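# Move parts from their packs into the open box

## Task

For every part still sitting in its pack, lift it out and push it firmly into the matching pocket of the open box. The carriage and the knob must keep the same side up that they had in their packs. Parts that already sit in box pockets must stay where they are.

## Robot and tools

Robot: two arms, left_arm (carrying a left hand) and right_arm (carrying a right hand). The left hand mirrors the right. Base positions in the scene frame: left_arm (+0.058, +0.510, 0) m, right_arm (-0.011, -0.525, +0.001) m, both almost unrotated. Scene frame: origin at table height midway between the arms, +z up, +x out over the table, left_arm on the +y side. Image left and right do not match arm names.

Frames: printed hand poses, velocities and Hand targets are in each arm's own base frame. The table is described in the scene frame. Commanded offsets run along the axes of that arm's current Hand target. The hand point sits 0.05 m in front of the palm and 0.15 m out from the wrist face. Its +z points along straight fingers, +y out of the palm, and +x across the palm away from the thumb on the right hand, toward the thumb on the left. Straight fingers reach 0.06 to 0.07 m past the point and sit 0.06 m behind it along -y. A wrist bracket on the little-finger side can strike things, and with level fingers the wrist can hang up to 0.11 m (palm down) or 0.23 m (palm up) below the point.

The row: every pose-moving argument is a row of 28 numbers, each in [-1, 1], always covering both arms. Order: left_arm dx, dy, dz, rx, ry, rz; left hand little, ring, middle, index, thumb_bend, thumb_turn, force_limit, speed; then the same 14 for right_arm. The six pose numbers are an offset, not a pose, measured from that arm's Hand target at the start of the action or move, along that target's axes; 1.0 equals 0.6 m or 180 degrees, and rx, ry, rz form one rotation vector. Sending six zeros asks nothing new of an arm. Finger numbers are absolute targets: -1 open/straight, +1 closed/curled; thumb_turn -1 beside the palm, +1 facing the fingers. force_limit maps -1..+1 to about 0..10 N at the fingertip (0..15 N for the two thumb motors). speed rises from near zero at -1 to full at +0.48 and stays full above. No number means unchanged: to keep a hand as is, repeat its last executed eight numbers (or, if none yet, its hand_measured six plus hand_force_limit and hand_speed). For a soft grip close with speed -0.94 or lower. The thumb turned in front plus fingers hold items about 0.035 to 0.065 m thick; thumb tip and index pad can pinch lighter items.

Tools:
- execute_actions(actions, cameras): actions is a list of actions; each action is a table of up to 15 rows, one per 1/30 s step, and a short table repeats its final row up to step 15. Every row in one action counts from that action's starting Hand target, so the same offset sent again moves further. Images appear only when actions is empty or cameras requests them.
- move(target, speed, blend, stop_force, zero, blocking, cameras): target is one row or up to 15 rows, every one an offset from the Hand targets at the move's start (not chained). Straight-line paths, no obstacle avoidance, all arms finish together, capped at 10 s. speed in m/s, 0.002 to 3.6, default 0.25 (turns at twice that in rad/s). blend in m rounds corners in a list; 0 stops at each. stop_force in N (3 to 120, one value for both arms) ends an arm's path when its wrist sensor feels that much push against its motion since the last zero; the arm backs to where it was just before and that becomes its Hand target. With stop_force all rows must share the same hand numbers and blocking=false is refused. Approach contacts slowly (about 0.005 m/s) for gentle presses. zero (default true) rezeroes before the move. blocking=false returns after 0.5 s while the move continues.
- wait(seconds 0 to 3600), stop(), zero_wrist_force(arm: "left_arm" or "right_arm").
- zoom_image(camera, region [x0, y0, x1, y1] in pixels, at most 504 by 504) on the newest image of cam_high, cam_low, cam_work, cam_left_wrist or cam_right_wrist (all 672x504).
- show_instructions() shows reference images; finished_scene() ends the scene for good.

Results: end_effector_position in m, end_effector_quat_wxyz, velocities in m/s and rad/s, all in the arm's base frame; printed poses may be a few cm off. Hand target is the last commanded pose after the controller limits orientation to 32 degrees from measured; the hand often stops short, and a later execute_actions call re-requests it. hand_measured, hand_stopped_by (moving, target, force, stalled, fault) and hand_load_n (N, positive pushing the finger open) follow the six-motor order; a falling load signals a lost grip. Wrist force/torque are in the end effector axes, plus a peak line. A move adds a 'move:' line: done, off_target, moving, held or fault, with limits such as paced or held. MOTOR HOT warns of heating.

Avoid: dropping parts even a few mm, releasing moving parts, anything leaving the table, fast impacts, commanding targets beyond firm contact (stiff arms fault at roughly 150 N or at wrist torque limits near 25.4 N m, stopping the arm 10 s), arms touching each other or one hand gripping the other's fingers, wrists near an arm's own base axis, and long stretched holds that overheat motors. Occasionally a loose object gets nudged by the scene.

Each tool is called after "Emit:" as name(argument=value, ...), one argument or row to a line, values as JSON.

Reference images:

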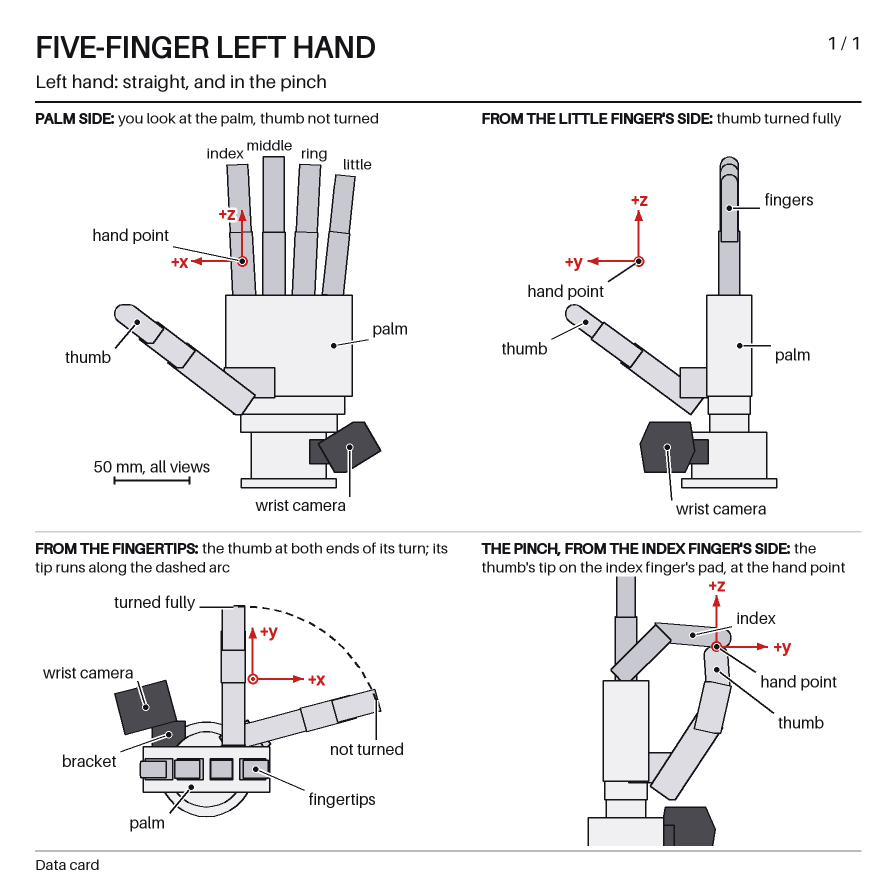

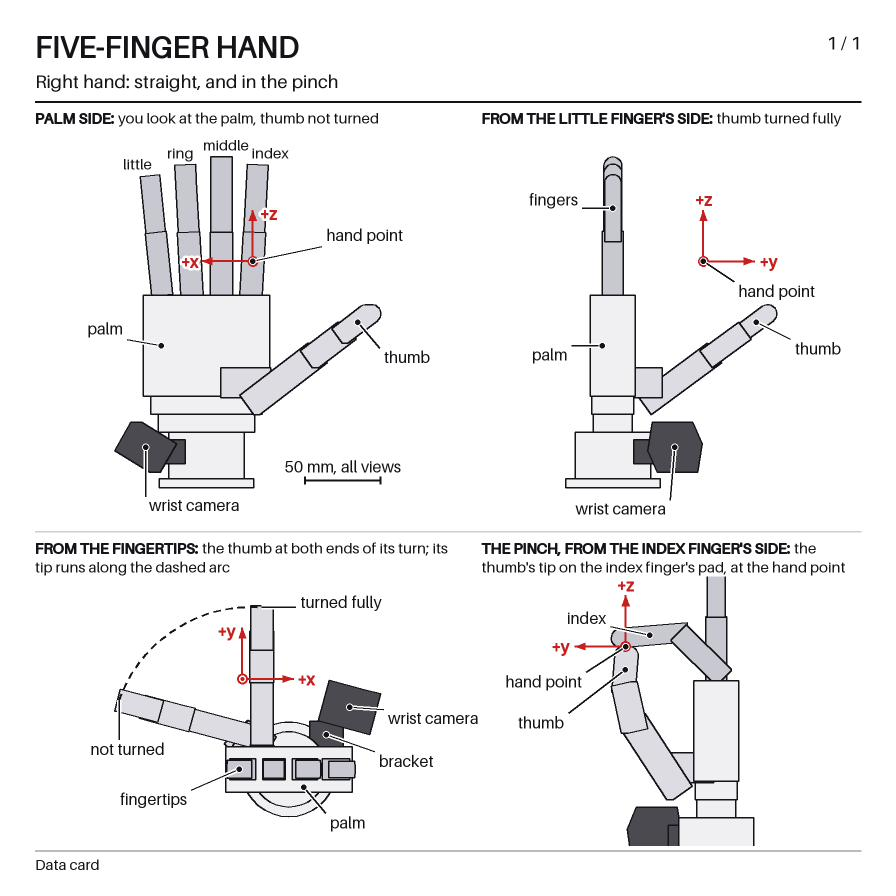

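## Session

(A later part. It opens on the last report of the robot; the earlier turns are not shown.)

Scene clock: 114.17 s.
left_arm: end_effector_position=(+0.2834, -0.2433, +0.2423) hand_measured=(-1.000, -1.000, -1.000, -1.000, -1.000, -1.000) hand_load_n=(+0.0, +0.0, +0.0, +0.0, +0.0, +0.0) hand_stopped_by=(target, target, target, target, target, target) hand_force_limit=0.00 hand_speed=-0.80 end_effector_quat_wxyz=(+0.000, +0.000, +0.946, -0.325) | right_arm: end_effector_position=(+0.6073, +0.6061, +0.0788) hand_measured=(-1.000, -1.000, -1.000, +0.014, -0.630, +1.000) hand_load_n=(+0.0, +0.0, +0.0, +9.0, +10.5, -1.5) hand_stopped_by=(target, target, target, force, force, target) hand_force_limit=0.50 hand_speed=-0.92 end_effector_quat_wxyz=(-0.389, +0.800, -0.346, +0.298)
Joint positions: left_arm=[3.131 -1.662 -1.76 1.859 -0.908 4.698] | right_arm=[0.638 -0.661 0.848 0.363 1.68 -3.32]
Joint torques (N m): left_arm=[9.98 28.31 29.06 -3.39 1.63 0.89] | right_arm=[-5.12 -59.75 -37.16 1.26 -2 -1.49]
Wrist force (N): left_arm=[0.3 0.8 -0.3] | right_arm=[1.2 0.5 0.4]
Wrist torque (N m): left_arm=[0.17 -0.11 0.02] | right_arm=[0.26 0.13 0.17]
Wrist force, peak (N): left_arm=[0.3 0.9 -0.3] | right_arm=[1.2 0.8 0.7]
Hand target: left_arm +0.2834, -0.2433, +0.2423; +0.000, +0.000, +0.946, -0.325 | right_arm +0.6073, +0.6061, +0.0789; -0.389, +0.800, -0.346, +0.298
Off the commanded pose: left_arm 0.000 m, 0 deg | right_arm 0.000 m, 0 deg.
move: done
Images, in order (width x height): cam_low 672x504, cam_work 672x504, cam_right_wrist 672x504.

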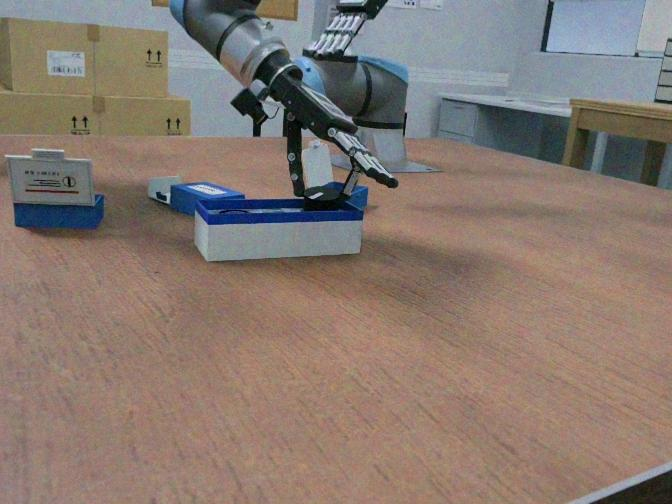

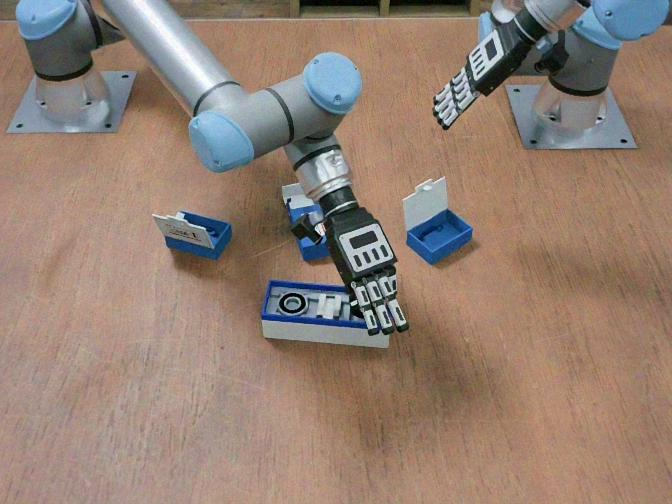

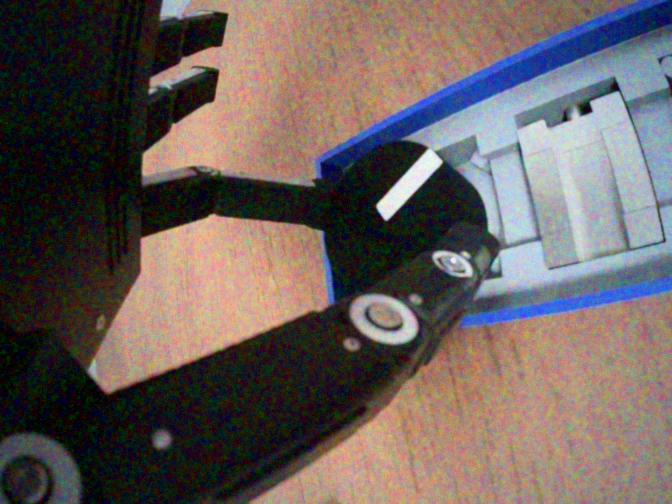

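Emit:
zoom_image(
  camera="cam_right_wrist",
  region=[290, 60, 670, 360],
)

Emit:
zoom_image(
  camera="cam_low",
  region=[290, 160, 374, 230],
)

Emit:
zoom_image(
  camera="cam_work",
  region=[325, 275, 395, 355],
)

Scaled by 1.326 from the camera's image (finer frame: 960x720).

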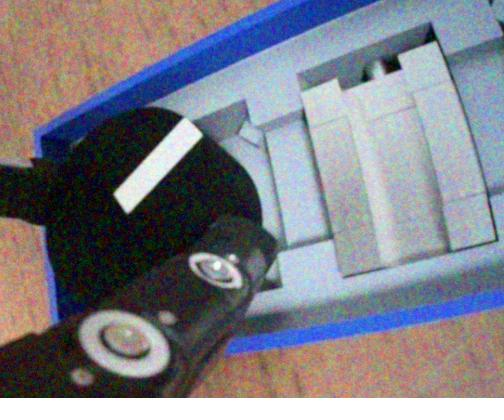

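Scaled by 6.000 from the camera's image (finer frame: 960x720).

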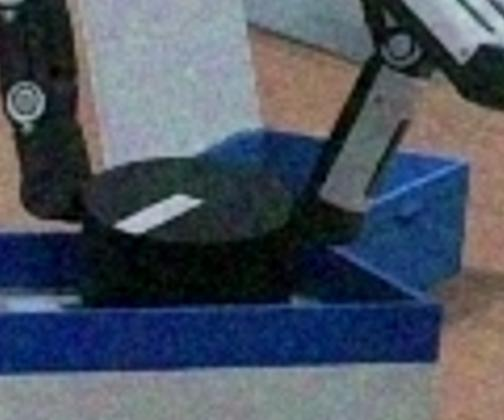

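Scaled by 6.300 from the camera's image (finer frame: 960x720).

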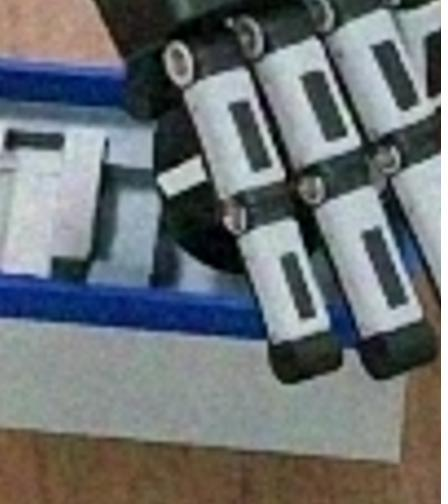

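Emit:
move(
  target=[0,0,0,0,0,0,-1,-1,-1,-1,-1,-1,0,-0.8,-0.00416,0.01659,0.01037,0,0,0,-1,-1,-1,0.15,-0.45,1,0.5,-0.92],
  speed=0.008,
  stop_force=4,
  cameras=["cam_work", "cam_low", "cam_right_wrist"],
)

Scene clock: 117.03 s.
left_arm: end_effector_position=(+0.2834, -0.2433, +0.2423) hand_measured=(-1.000, -1.000, -1.000, -1.000, -1.000, -1.000) hand_load_n=(-0.5, +0.0, +0.0, +0.0, -0.5, +0.0) hand_stopped_by=(target, target, target, target, target, target) hand_force_limit=0.00 hand_speed=-0.80 end_effector_quat_wxyz=(+0.000, +0.000, +0.946, -0.325) | right_arm: end_effector_position=(+0.6073, +0.6061, +0.0699) hand_measured=(-1.000, -1.000, -1.000, +0.014, -0.630, +1.000) hand_load_n=(+0.0, +0.0, +0.0, +9.5, +9.5, -3.0) hand_stopped_by=(target, target, target, force, force, target) hand_force_limit=0.50 hand_speed=-0.92 end_effector_quat_wxyz=(-0.389, +0.800, -0.346, +0.298)
Joint positions: left_arm=[3.131 -1.662 -1.76 1.859 -0.908 4.698] | right_arm=[0.638 -0.655 0.861 0.344 1.68 -3.32]
Joint torques (N m): left_arm=[9.33 28.47 28.13 -3.33 1.71 1.1] | right_arm=[-5.4 -63.91 -35.67 1.37 -1.73 -1.82]
Wrist force (N): left_arm=[0.2 0.9 -0.3] | right_arm=[3.5 -2.3 -0.6]
Wrist torque (N m): left_arm=[0.17 -0.09 0.00] | right_arm=[0.10 0.03 0.10]
Wrist force, peak (N): left_arm=[0.5 0.8 -0.4] | right_arm=[4.5 -3.9 -0.9]
Hand target: left_arm +0.2834, -0.2433, +0.2423; +0.000, +0.000, +0.946, -0.325 | right_arm +0.6073, +0.6061, +0.0699; -0.389, +0.800, -0.346, +0.298 (not the last commanded pose)
Off the commanded pose: left_arm 0.000 m, 0 deg | right_arm 0.003 m, 0 deg.
move: contact (right_arm)
Images, in order (width x height): cam_low 672x504, cam_work 672x504, cam_right_wrist 672x504.

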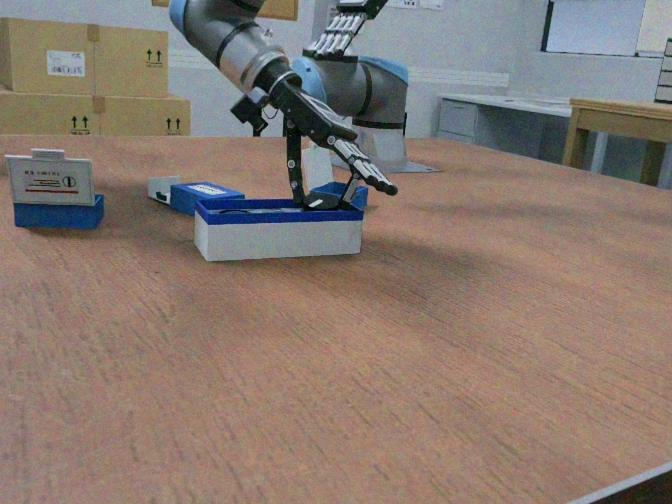

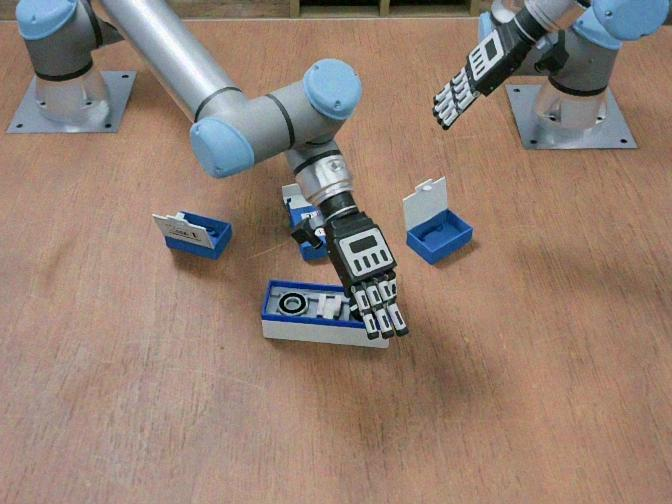

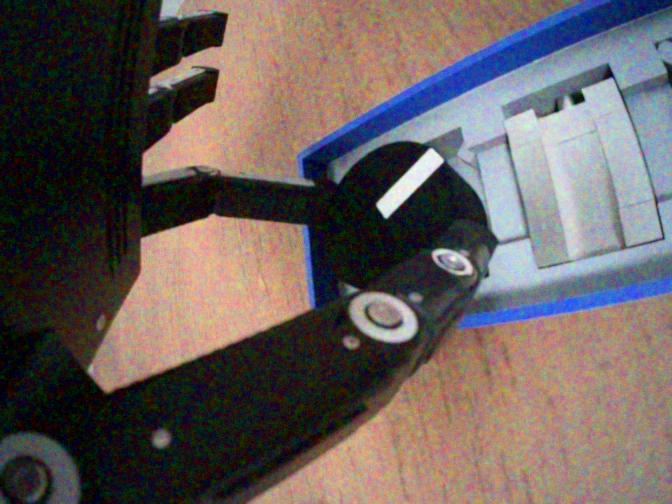

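Emit:
zoom_image(
  camera="cam_right_wrist",
  region=[290, 100, 540, 350],
)

Emit:
zoom_image(
  camera="cam_low",
  region=[290, 160, 374, 230],
)

Emit:
zoom_image(
  camera="cam_work",
  region=[325, 275, 395, 355],
)

Scaled by 2.016 from the camera's image (finer frame: 960x720).

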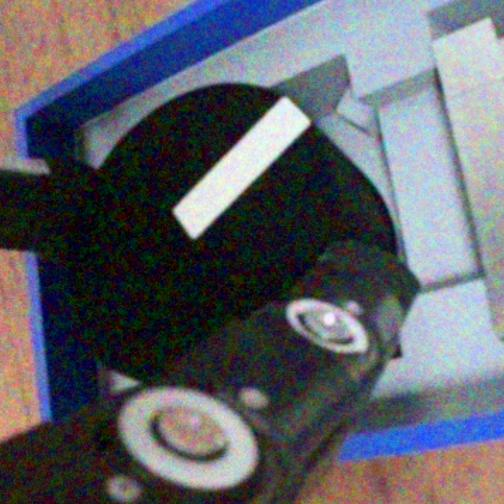

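Scaled by 6.000 from the camera's image (finer frame: 960x720).

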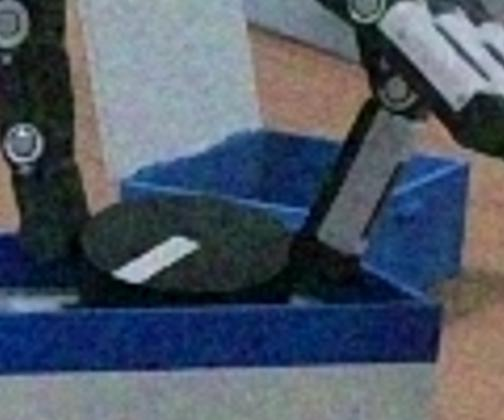

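Scaled by 6.300 from the camera's image (finer frame: 960x720).

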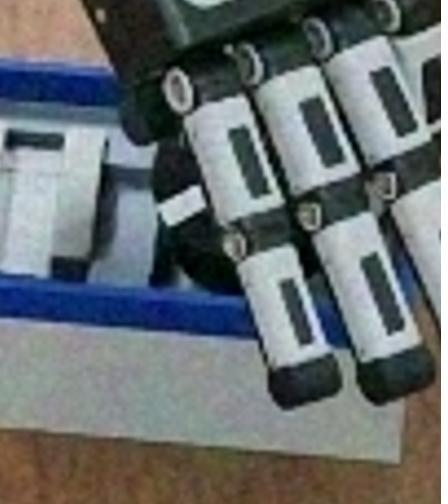

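Emit:
move(
  target=[0,0,0,0,0,0,-1,-1,-1,-1,-1,-1,0,-0.8,0.00247,-0.00226,-0.00022,0,0,0,-1,-1,-1,0.15,-0.45,1,0.5,-0.92],
  speed=0.02,
)

Emit:
move(
  target=[0,0,0,0,0,0,-1,-1,-1,-1,-1,-1,0,-0.8,-0.00277,0.01106,0.00691,0,0,0,-1,-1,-1,0.15,-0.45,1,0.5,-0.92],
  speed=0.006,
  stop_force=5,
)

Scene clock: 119.70 s.
left_arm: end_effector_position=(+0.2834, -0.2433, +0.2423) hand_measured=(-1.000, -1.000, -1.000, -1.000, -1.000, -1.000) hand_load_n=(+0.0, +0.0, +0.0, +0.0, +0.0, +0.0) hand_stopped_by=(target, target, target, target, target, target) hand_force_limit=0.00 hand_speed=-0.80 end_effector_quat_wxyz=(+0.000, +0.000, +0.946, -0.325) | right_arm: end_effector_position=(+0.6087, +0.6056, +0.0716) hand_measured=(-1.000, -1.000, -1.000, +0.014, -0.630, +1.000) hand_load_n=(+0.0, +0.0, +0.0, +9.0, +11.0, -1.0) hand_stopped_by=(target, target, target, force, force, target) hand_force_limit=0.50 hand_speed=-0.92 end_effector_quat_wxyz=(-0.389, +0.800, -0.346, +0.298)
Joint positions: left_arm=[3.131 -1.662 -1.76 1.859 -0.908 4.698] | right_arm=[0.636 -0.655 0.857 0.348 1.678 -3.321]
Joint torques (N m): left_arm=[9.3 29.51 27.62 -3.36 1.65 1] | right_arm=[6.37 -51.71 -7.23 -1.43 1.45 -0.6]
Wrist force (N): left_arm=[0.4 0.7 -0.3] | right_arm=[0.9 0.5 0.5]
Wrist torque (N m): left_arm=[0.15 -0.13 0.03] | right_arm=[0.26 0.17 0.16]
Wrist force, peak (N): left_arm=[0.3 0.9 -0.3] | right_arm=[3.5 -2.6 -0.5]
Hand target: left_arm +0.2834, -0.2433, +0.2423; +0.000, +0.000, +0.946, -0.325 | right_arm +0.6085, +0.6056, +0.0714; -0.389, +0.800, -0.346, +0.298
Off the commanded pose: left_arm 0.000 m, 0 deg | right_arm 0.000 m, 0 deg.
move: done

Scene clock: 122.07 s.
left_arm: end_effector_position=(+0.2834, -0.2433, +0.2423) hand_measured=(-1.000, -1.000, -1.000, -1.000, -1.000, -1.000) hand_load_n=(+0.0, +0.0, +0.0, +0.0, +0.0, +0.0) hand_stopped_by=(target, target, target, target, target, target) hand_force_limit=0.00 hand_speed=-0.80 end_effector_quat_wxyz=(+0.000, +0.000, +0.946, -0.325) | right_arm: end_effector_position=(+0.6085, +0.6055, +0.0645) hand_measured=(-1.000, -1.000, -1.000, +0.014, -0.630, +1.000) hand_load_n=(+0.0, +0.0, +0.0, +9.5, +9.5, -3.0) hand_stopped_by=(target, target, target, force, force, target) hand_force_limit=0.50 hand_speed=-0.92 end_effector_quat_wxyz=(-0.389, +0.800, -0.346, +0.298)
Joint positions: left_arm=[3.131 -1.662 -1.76 1.859 -0.908 4.698] | right_arm=[0.636 -0.651 0.867 0.334 1.679 -3.321]
Joint torques (N m): left_arm=[9.43 29.07 27 -3.34 1.68 0.96] | right_arm=[7.63 -63.15 -34.99 1.43 -0.1 1.95]
Wrist force (N): left_arm=[0.4 0.7 -0.3] | right_arm=[2.7 -3.7 -0.9]
Wrist torque (N m): left_arm=[0.14 -0.12 0.03] | right_arm=[0.05 0.09 0.10]
Wrist force, peak (N): left_arm=[0.4 0.9 -0.3] | right_arm=[2.8 -5.2 -1.3]
Hand target: left_arm +0.2834, -0.2433, +0.2423; +0.000, +0.000, +0.946, -0.325 | right_arm +0.6085, +0.6055, +0.0645; -0.389, +0.800, -0.346, +0.298 (not the last commanded pose)
Off the commanded pose: left_arm 0.000 m, 0 deg | right_arm 0.001 m, 0 deg.
move: contact (right_arm)

Emit:
wait(
  seconds=0.1,
  cameras=["cam_work", "cam_low", "cam_right_wrist"],
)

Emit:
zoom_image(
  camera="cam_right_wrist",
  region=[290, 100, 540, 350],
)

Emit:
zoom_image(
  camera="cam_low",
  region=[290, 160, 374, 230],
)

Scene clock: 122.30 s.
left_arm: end_effector_position=(+0.2834, -0.2433, +0.2423) hand_measured=(-1.000, -1.000, -1.000, -1.000, -1.000, -1.000) hand_load_n=(+0.0, +0.0, +0.0, +0.0, +0.0, +0.0) hand_stopped_by=(target, target, target, target, target, target) hand_force_limit=0.00 hand_speed=-0.80 end_effector_quat_wxyz=(+0.000, +0.000, +0.946, -0.325) | right_arm: end_effector_position=(+0.6085, +0.6055, +0.0645) hand_measured=(-1.000, -1.000, -1.000, +0.014, -0.630, +1.000) hand_load_n=(+0.0, +0.0, +0.0, +9.0, +9.5, -2.5) hand_stopped_by=(target, target, target, force, force, target) hand_force_limit=0.50 hand_speed=-0.92 end_effector_quat_wxyz=(-0.389, +0.800, -0.346, +0.298)
Joint positions: left_arm=[3.131 -1.662 -1.76 1.859 -0.908 4.698] | right_arm=[0.636 -0.651 0.867 0.334 1.679 -3.321]
Joint torques (N m): left_arm=[9.46 28.62 27.24 -3.28 1.66 1] | right_arm=[6.71 -62.66 -34.53 1.46 -0.04 1.94]
Wrist force (N): left_arm=[0.2 0.7 -0.2] | right_arm=[2.6 -3.6 -0.9]
Wrist torque (N m): left_arm=[0.14 -0.09 0.01] | right_arm=[0.07 0.10 0.09]
Wrist force, peak (N): left_arm=[0.2 0.9 -0.4] | right_arm=[2.6 -3.7 -0.9]
Hand target: left_arm +0.2834, -0.2433, +0.2423; +0.000, +0.000, +0.946, -0.325 | right_arm +0.6085, +0.6055, +0.0645; -0.389, +0.800, -0.346, +0.298 (not the last commanded pose)
Off the commanded pose: left_arm 0.000 m, 0 deg | right_arm 0.001 m, 0 deg.
wait: 0.10 s; at rest by 0.03 s
Images, in order (width x height): cam_low 672x504, cam_work 672x504, cam_right_wrist 672x504.

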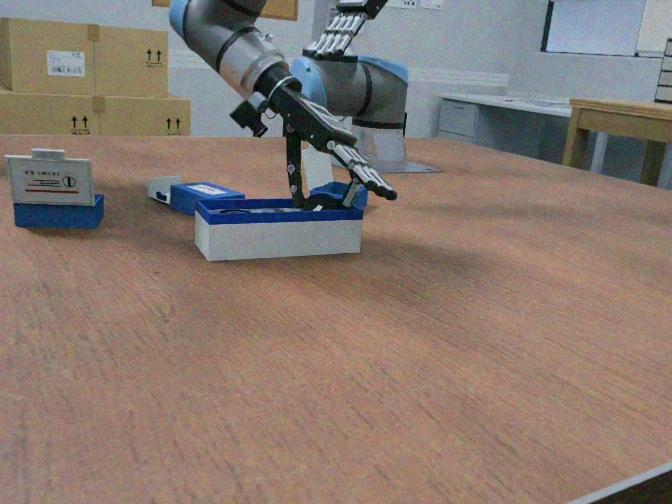

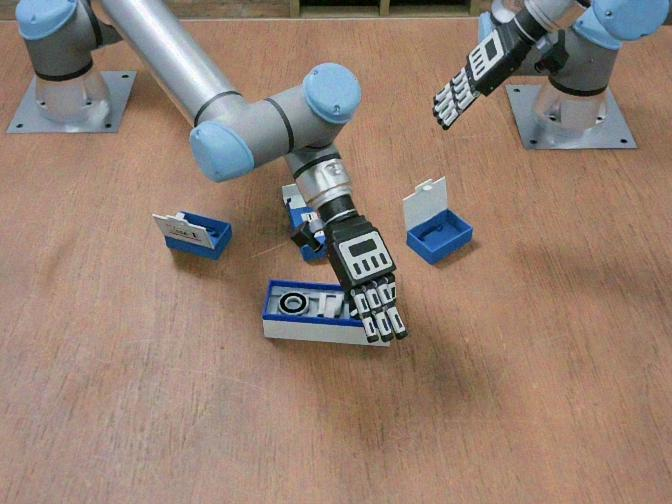

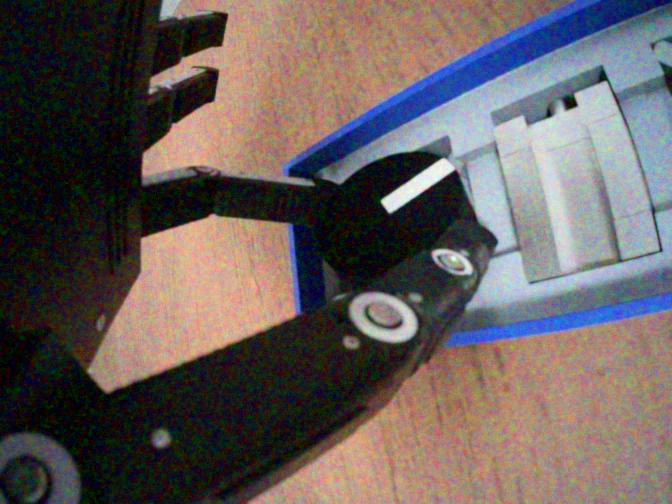

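Scaled by 2.016 from the camera's image (finer frame: 960x720).

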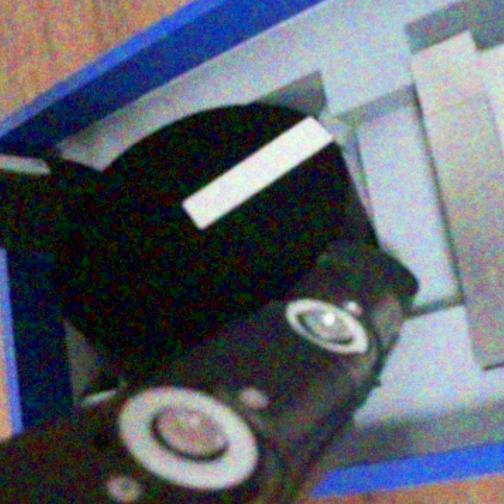

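Scaled by 6.000 from the camera's image (finer frame: 960x720).

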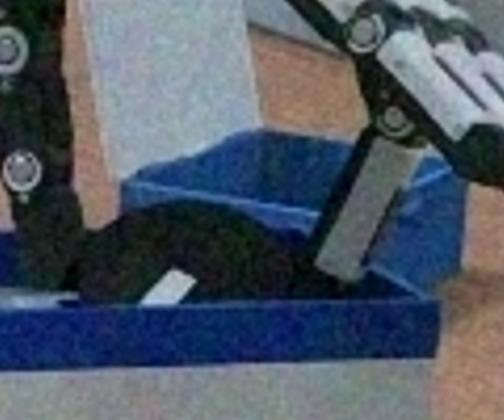

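Emit:
wait(
  seconds=0.1,
  cameras=["cam_left_wrist"],
)

Scene clock: 123.10 s.
left_arm: end_effector_position=(+0.2834, -0.2433, +0.2423) hand_measured=(-1.000, -1.000, -1.000, -1.000, -1.000, -1.000) hand_load_n=(+0.0, +0.0, +0.0, +0.0, +0.0, +0.0) hand_stopped_by=(target, target, target, target, target, target) hand_force_limit=0.00 hand_speed=-0.80 end_effector_quat_wxyz=(+0.000, +0.000, +0.946, -0.325) | right_arm: end_effector_position=(+0.6085, +0.6055, +0.0645) hand_measured=(-1.000, -1.000, -1.000, +0.014, -0.630, +1.000) hand_load_n=(+0.0, +0.0, +0.0, +9.5, +9.5, -3.0) hand_stopped_by=(target, target, target, force, force, target) hand_force_limit=0.50 hand_speed=-0.92 end_effector_quat_wxyz=(-0.389, +0.800, -0.346, +0.298)
Joint positions: left_arm=[3.131 -1.662 -1.76 1.859 -0.908 4.698] | right_arm=[0.636 -0.651 0.867 0.334 1.679 -3.321]
Joint torques (N m): left_arm=[8.98 28.31 26.32 -3.36 1.65 0.99] | right_arm=[7.64 -63.34 -34.44 0.99 -0.15 1.95]
Wrist force (N): left_arm=[0.1 0.7 -0.2] | right_arm=[2.7 -3.4 -1.0]
Wrist torque (N m): left_arm=[0.15 -0.08 0.01] | right_arm=[0.09 0.10 0.10]
Wrist force, peak (N): left_arm=[0.5 0.8 -0.3] | right_arm=[2.6 -3.9 -0.9]
Hand target: left_arm +0.2834, -0.2433, +0.2423; +0.000, +0.000, +0.946, -0.325 | right_arm +0.6085, +0.6055, +0.0645; -0.389, +0.800, -0.346, +0.298 (not the last commanded pose)
Off the commanded pose: left_arm 0.000 m, 0 deg | right_arm 0.001 m, 0 deg.
wait: 0.10 s; at rest from the start

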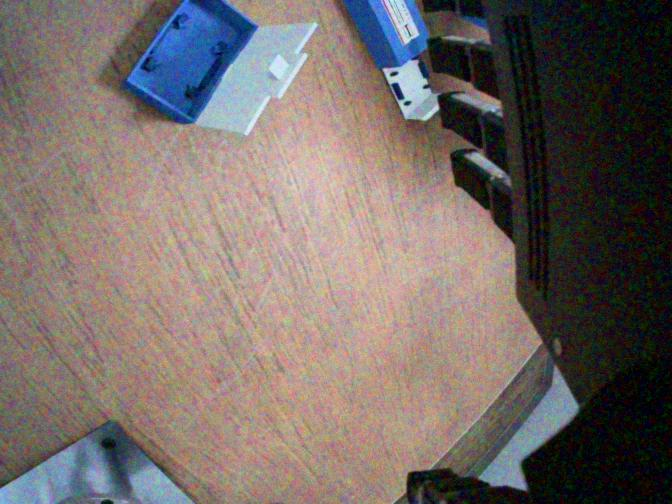

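Emit:
move(
  target=[
    [0,0,0,0,0,0,-1,-1,-1,-1,-1,-1,0,-0.8,0.01213,-0.04838,-0.03023,0,0,0,-1,-1,-1,0.15,-0.45,1,0.5,-0.92],
    [0,0,0,0,0,0,-1,-1,-1,-1,-1,-1,0,-0.8,-0.04678,-0.08269,0.00105,0,0,0,-1,-1,-1,0.15,-0.45,1,0.5,-0.92],
  ],
  speed=0.06,
  cameras=["cam_work", "cam_low", "cam_right_wrist"],
)

Scene clock: 125.60 s.
left_arm: end_effector_position=(+0.2834, -0.2433, +0.2423) hand_measured=(-1.000, -1.000, -1.000, -1.000, -1.000, -1.000) hand_load_n=(+0.0, +0.0, +0.0, +0.0, +0.0, +0.0) hand_stopped_by=(target, target, target, target, target, target) hand_force_limit=0.00 hand_speed=-0.80 end_effector_quat_wxyz=(+0.000, +0.000, +0.946, -0.325) | right_arm: end_effector_position=(+0.6085, +0.6506, +0.0994) hand_measured=(-1.000, -1.000, -1.000, +0.014, -0.630, +1.000) hand_load_n=(+0.0, +0.0, +0.0, +8.5, +10.5, -1.0) hand_stopped_by=(target, target, target, force, force, target) hand_force_limit=0.50 hand_speed=-0.92 end_effector_quat_wxyz=(-0.389, +0.800, -0.346, +0.298)
Joint positions: left_arm=[3.131 -1.662 -1.76 1.859 -0.908 4.698] | right_arm=[0.688 -0.542 0.571 0.525 1.723 -3.294]
Joint torques (N m): left_arm=[9.1 28.95 26.2 -3.35 1.59 0.91] | right_arm=[-7.23 -61.03 -16.15 -0.67 -2.02 -2.41]
Wrist force (N): left_arm=[0.4 0.8 -0.3] | right_arm=[1.2 0.4 0.5]
Wrist torque (N m): left_arm=[0.17 -0.13 0.02] | right_arm=[0.25 0.14 0.10]
Wrist force, peak (N): left_arm=[0.4 0.9 -0.2] | right_arm=[2.8 -3.8 -0.8]
Hand target: left_arm +0.2834, -0.2433, +0.2423; +0.000, +0.000, +0.946, -0.325 | right_arm +0.6086, +0.6506, +0.0994; -0.389, +0.800, -0.346, +0.298
Off the commanded pose: left_arm 0.000 m, 0 deg | right_arm 0.000 m, 0 deg.
move: done
Images, in order (width x height): cam_low 672x504, cam_work 672x504, cam_right_wrist 672x504.

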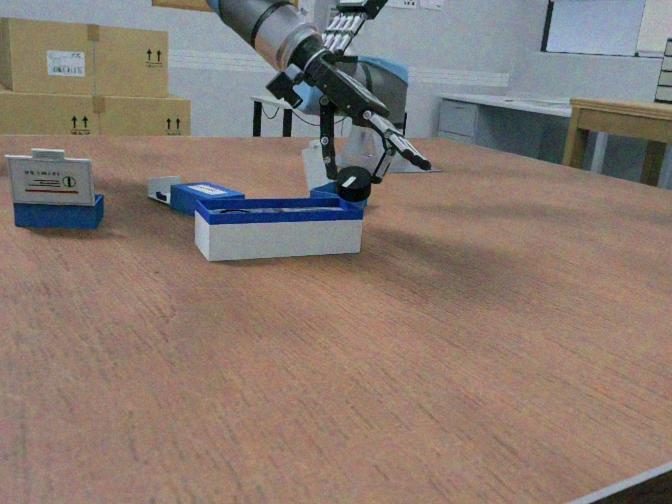

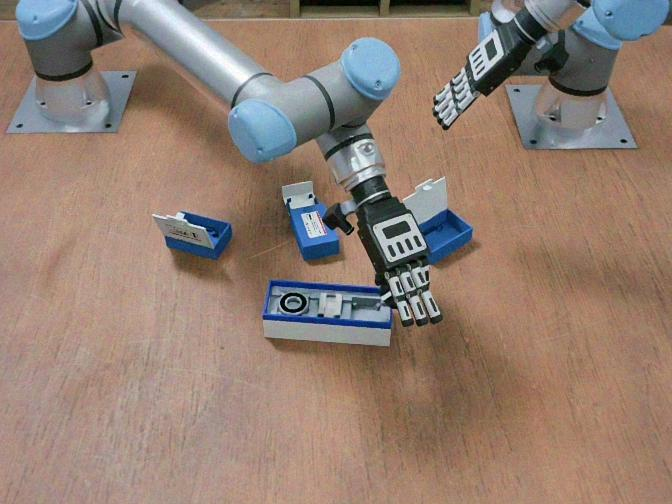

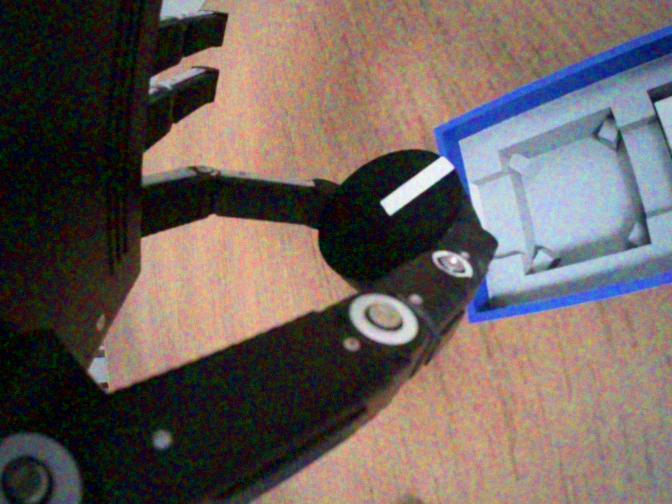

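Emit:
zoom_image(
  camera="cam_right_wrist",
  region=[420, 30, 672, 330],
)

Emit:
zoom_image(
  camera="cam_work",
  region=[335, 275, 405, 355],
)

Emit:
zoom_image(
  camera="cam_low",
  region=[310, 130, 400, 230],
)

Scaled by 1.680 from the camera's image (finer frame: 960x720).

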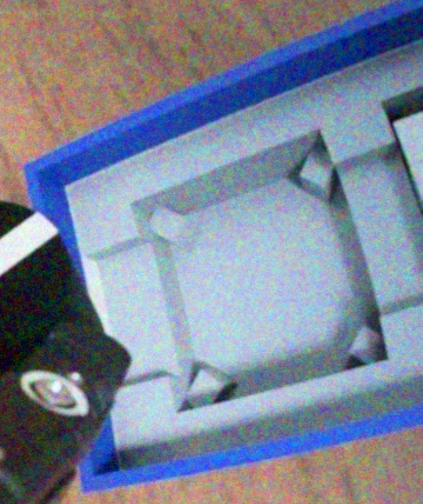

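Scaled by 6.300 from the camera's image (finer frame: 960x720).

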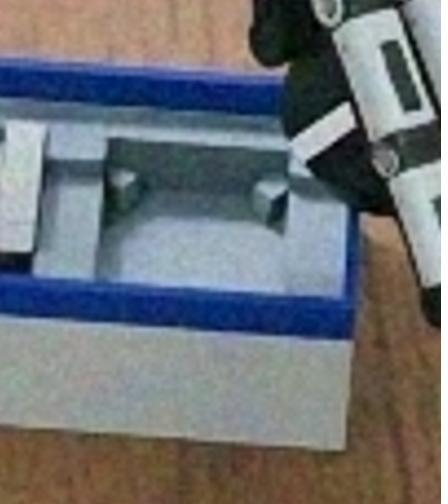

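Scaled by 5.040 from the camera's image (finer frame: 960x720).

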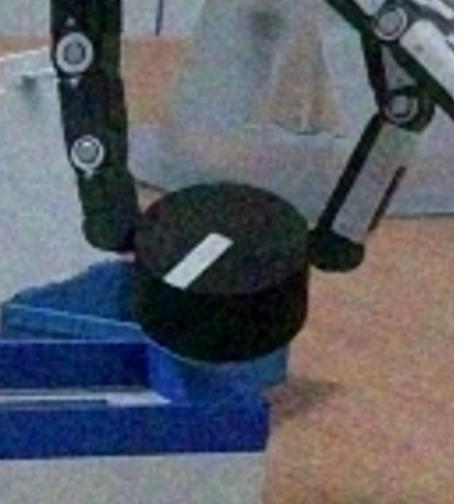

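Emit:
move(
  target=[0,0,0,0,0,0,-1,-1,-1,-1,-1,-1,0,-0.8,0.08923,0.01215,-0.00485,0,0,0,-1,-1,-1,0.15,-0.45,1,0.5,-0.92],
  speed=0.06,
  cameras=["cam_work", "cam_low", "cam_right_wrist"],
)

Emit:
zoom_image(
  camera="cam_low",
  region=[290, 130, 390, 230],
)

Emit:
zoom_image(
  camera="cam_work",
  region=[325, 275, 405, 355],
)

Scene clock: 129.50 s.
left_arm: end_effector_position=(+0.2834, -0.2433, +0.2423) hand_measured=(-1.000, -1.000, -1.000, -1.000, -1.000, -1.000) hand_load_n=(+0.0, +0.0, +0.0, +0.0, +0.0, +0.0) hand_stopped_by=(target, target, target, target, target, target) hand_force_limit=0.00 hand_speed=-0.80 end_effector_quat_wxyz=(+0.000, +0.000, +0.946, -0.325) | right_arm: end_effector_position=(+0.6353, +0.6039, +0.1060) hand_measured=(-1.000, -1.000, -1.000, +0.014, -0.630, +1.000) hand_load_n=(+0.0, +0.0, +0.0, +9.0, +10.5, -1.0) hand_stopped_by=(target, target, target, force, force, target) hand_force_limit=0.50 hand_speed=-0.92 end_effector_quat_wxyz=(-0.389, +0.800, -0.346, +0.298)
Joint positions: left_arm=[3.131 -1.662 -1.76 1.859 -0.908 4.698] | right_arm=[0.611 -0.613 0.69 0.472 1.657 -3.335]
Joint torques (N m): left_arm=[9.73 28.4 25.2 -3.32 1.74 0.96] | right_arm=[7.74 -54.15 -37.99 1.19 2.13 2.2]
Wrist force (N): left_arm=[0.4 0.7 -0.4] | right_arm=[1.1 0.6 0.2]
Wrist torque (N m): left_arm=[0.16 -0.12 0.02] | right_arm=[0.29 0.16 0.17]
Wrist force, peak (N): left_arm=[0.5 0.9 -0.1] | right_arm=[1.8 0.8 0.3]
Hand target: left_arm +0.2834, -0.2433, +0.2423; +0.000, +0.000, +0.946, -0.325 | right_arm +0.6353, +0.6040, +0.1060; -0.389, +0.800, -0.346, +0.298
Off the commanded pose: left_arm 0.000 m, 0 deg | right_arm 0.000 m, 0 deg.
move: done
Images, in order (width x height): cam_low 672x504, cam_work 672x504, cam_right_wrist 672x504.

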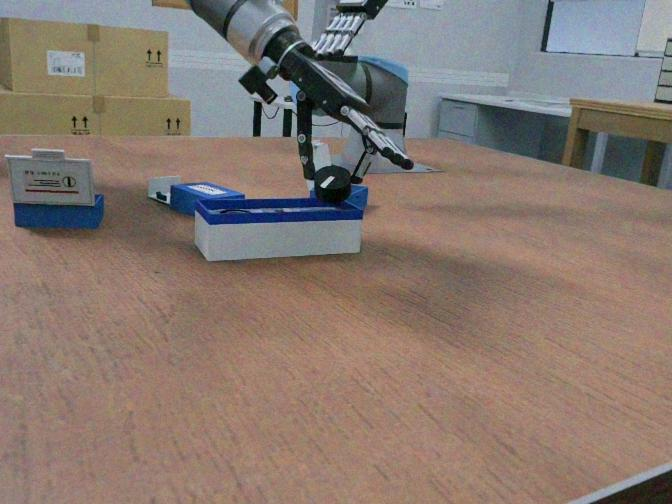

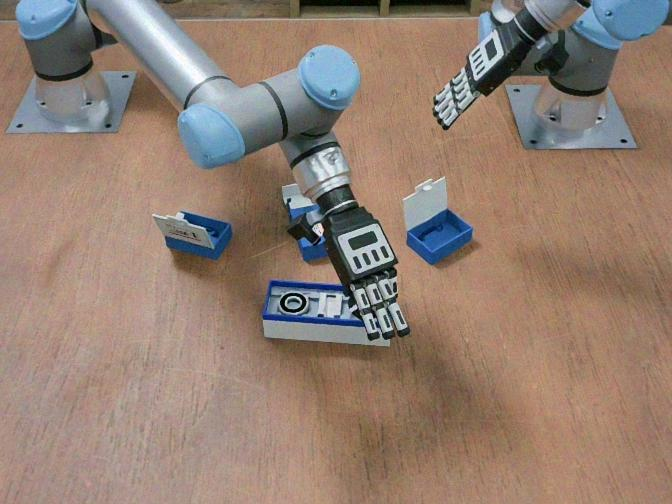

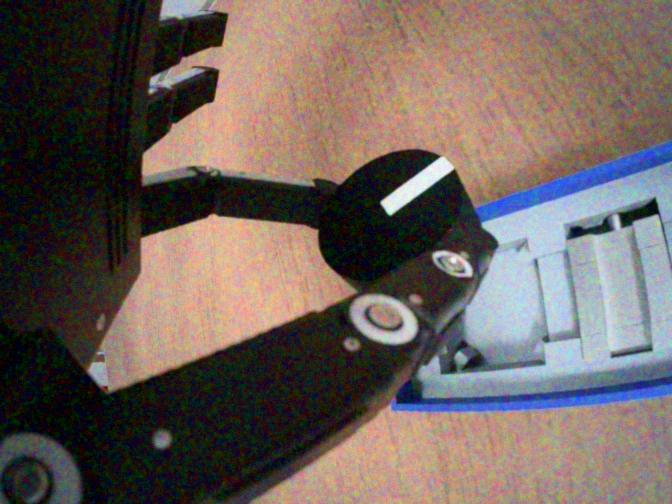

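Scaled by 5.040 from the camera's image (finer frame: 960x720).

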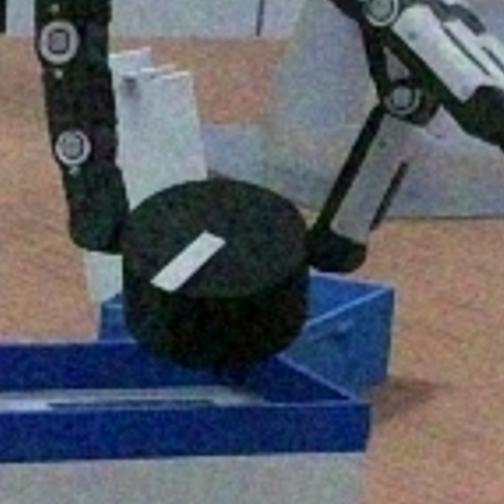

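Scaled by 6.300 from the camera's image (finer frame: 960x720).

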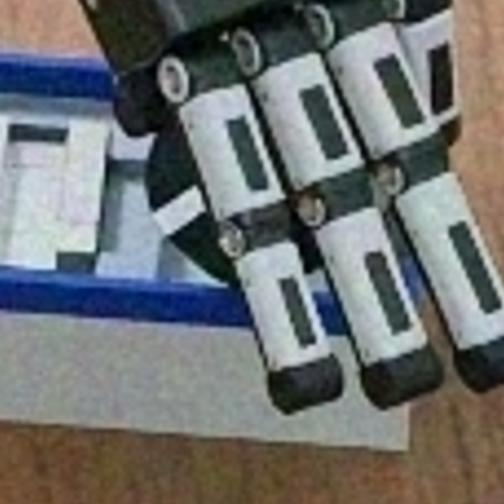

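Emit:
move(
  target=[0,0,0,0,0,0,-1,-1,-1,-1,-1,-1,0,-0.8,-0.00576,0.02298,0.01436,0,0,0,-1,-1,-1,0.15,-0.45,1,0.5,-0.92],
  speed=0.01,
  stop_force=8,
  cameras=["cam_work", "cam_low", "cam_right_wrist"],
)

Emit:
zoom_image(
  camera="cam_low",
  region=[290, 130, 390, 230],
)

Scene clock: 135.37 s.
left_arm: end_effector_position=(+0.2834, -0.2433, +0.2423) hand_measured=(-1.000, -1.000, -1.000, -1.000, -1.000, -1.000) hand_load_n=(+0.0, +0.0, +0.0, +0.0, +0.0, +0.0) hand_stopped_by=(target, target, target, target, target, target) hand_force_limit=0.00 hand_speed=-0.80 end_effector_quat_wxyz=(+0.000, +0.000, +0.946, -0.325) | right_arm: end_effector_position=(+0.6352, +0.6039, +0.0893) hand_measured=(-1.000, -1.000, -1.000, +0.014, -0.630, +1.000) hand_load_n=(+0.0, +0.0, +0.0, +8.5, +10.0, -1.0) hand_stopped_by=(target, target, target, force, force, target) hand_force_limit=0.50 hand_speed=-0.92 end_effector_quat_wxyz=(-0.389, +0.800, -0.346, +0.298)
Joint positions: left_arm=[3.131 -1.662 -1.76 1.859 -0.908 4.698] | right_arm=[0.611 -0.608 0.721 0.435 1.657 -3.334]
Joint torques (N m): left_arm=[9.44 27.41 23.25 -3.34 1.75 1.03] | right_arm=[6.41 -63.86 -35.24 1.48 1.88 2.17]
Wrist force (N): left_arm=[0.2 0.6 -0.1] | right_arm=[0.9 -0.9 -0.2]
Wrist torque (N m): left_arm=[0.13 -0.09 0.01] | right_arm=[0.18 0.19 0.09]
Wrist force, peak (N): left_arm=[0.3 1.0 -0.2] | right_arm=[1.2 -1.0 -0.5]
Hand target: left_arm +0.2834, -0.2433, +0.2423; +0.000, +0.000, +0.946, -0.325 | right_arm +0.6353, +0.6040, +0.0894; -0.389, +0.800, -0.346, +0.298
Off the commanded pose: left_arm 0.000 m, 0 deg | right_arm 0.000 m, 0 deg.
move: done
Images, in order (width x height): cam_low 672x504, cam_work 672x504, cam_right_wrist 672x504.

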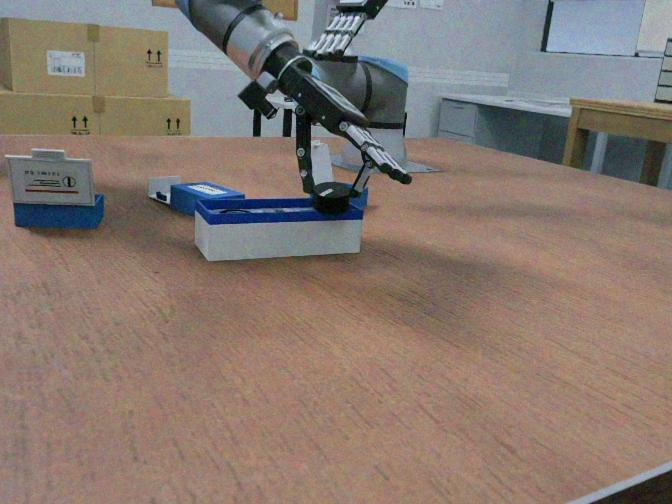

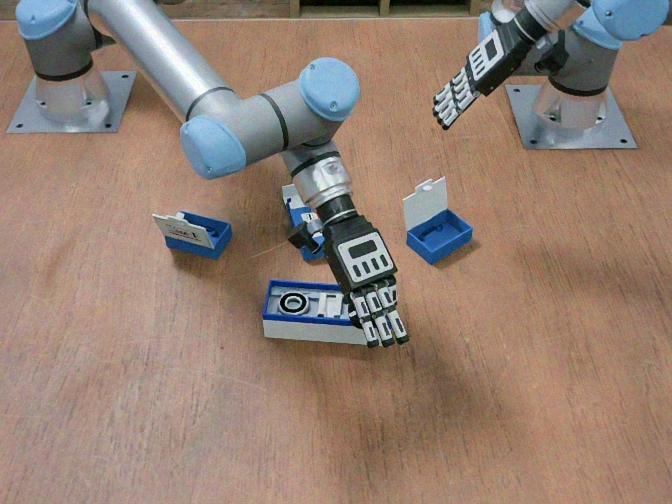

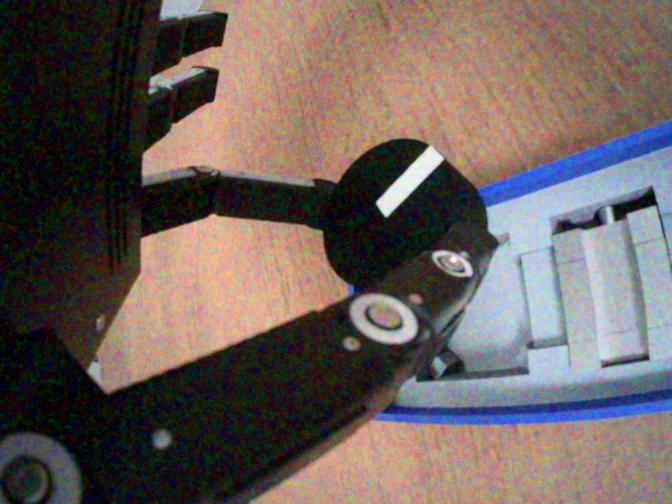

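Scaled by 5.040 from the camera's image (finer frame: 960x720).

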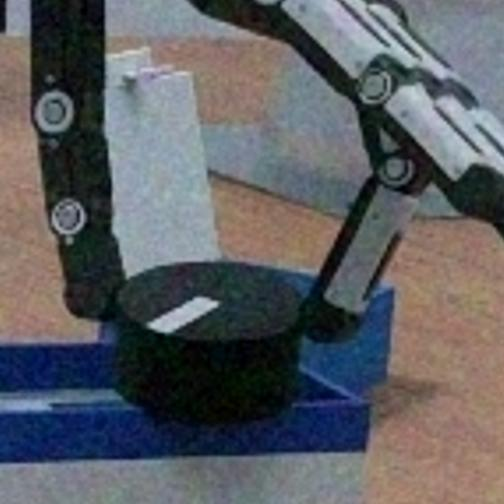

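Emit:
move(
  target=[0,0,0,0,0,0,-1,-1,-1,-1,-1,-1,0,-0.8,-0.00121,0.00484,0.00302,0,0,0,-1,-1,-1,0.15,-0.45,1,0.5,-0.92],
  speed=0.008,
  stop_force=8,
  cameras=["cam_low", "cam_right_wrist"],
)

Emit:
zoom_image(
  camera="cam_low",
  region=[300, 165, 372, 229],
)

Emit:
zoom_image(
  camera="cam_right_wrist",
  region=[300, 100, 530, 320],
)

Scene clock: 136.63 s.
left_arm: end_effector_position=(+0.2834, -0.2433, +0.2423) hand_measured=(-1.000, -1.000, -1.000, -1.000, -1.000, -1.000) hand_load_n=(+0.0, +0.0, +0.0, +0.0, +0.0, +0.0) hand_stopped_by=(target, target, target, target, target, target) hand_force_limit=0.00 hand_speed=-0.80 end_effector_quat_wxyz=(+0.000, +0.000, +0.946, -0.325) | right_arm: end_effector_position=(+0.6352, +0.6039, +0.0858) hand_measured=(-1.000, -1.000, -1.000, +0.014, -0.630, +1.000) hand_load_n=(+0.0, +0.0, +0.0, +9.0, +10.5, -1.0) hand_stopped_by=(target, target, target, force, force, target) hand_force_limit=0.50 hand_speed=-0.92 end_effector_quat_wxyz=(-0.389, +0.800, -0.346, +0.298)
Joint positions: left_arm=[3.131 -1.662 -1.76 1.859 -0.908 4.698] | right_arm=[0.611 -0.606 0.728 0.427 1.657 -3.334]
Joint torques (N m): left_arm=[9.61 28.19 23.5 -3.33 1.65 1] | right_arm=[2.54 -59.18 -26.07 1.26 1.37 1.65]
Wrist force (N): left_arm=[0.3 0.6 -0.3] | right_arm=[0.4 -1.3 -0.7]
Wrist torque (N m): left_arm=[0.14 -0.11 0.02] | right_arm=[0.17 0.24 0.07]
Wrist force, peak (N): left_arm=[0.4 0.8 -0.4] | right_arm=[0.8 -1.4 -0.7]
Hand target: left_arm +0.2834, -0.2433, +0.2423; +0.000, +0.000, +0.946, -0.325 | right_arm +0.6353, +0.6040, +0.0859; -0.389, +0.800, -0.346, +0.298
Off the commanded pose: left_arm 0.000 m, 0 deg | right_arm 0.000 m, 0 deg.
move: done

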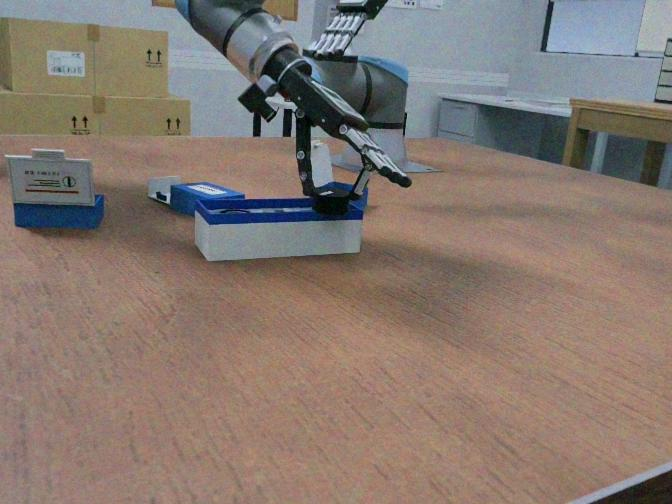

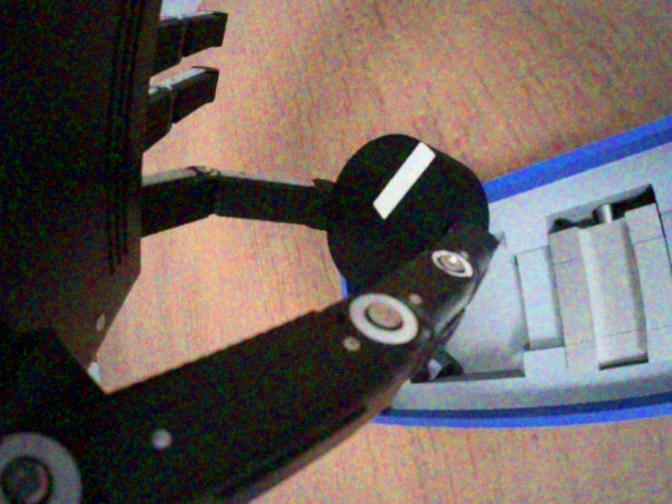

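Scaled by 7.000 from the camera's image (finer frame: 960x720).

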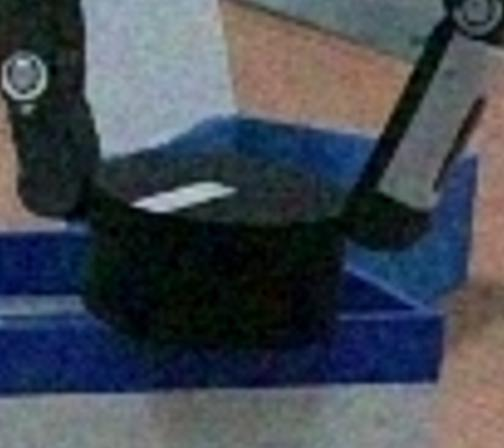

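Scaled by 2.191 from the camera's image (finer frame: 960x720).

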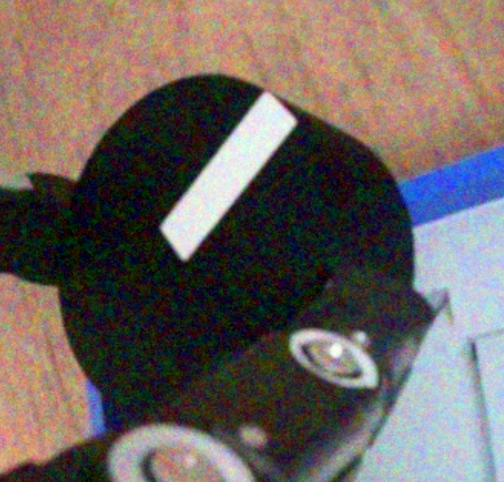

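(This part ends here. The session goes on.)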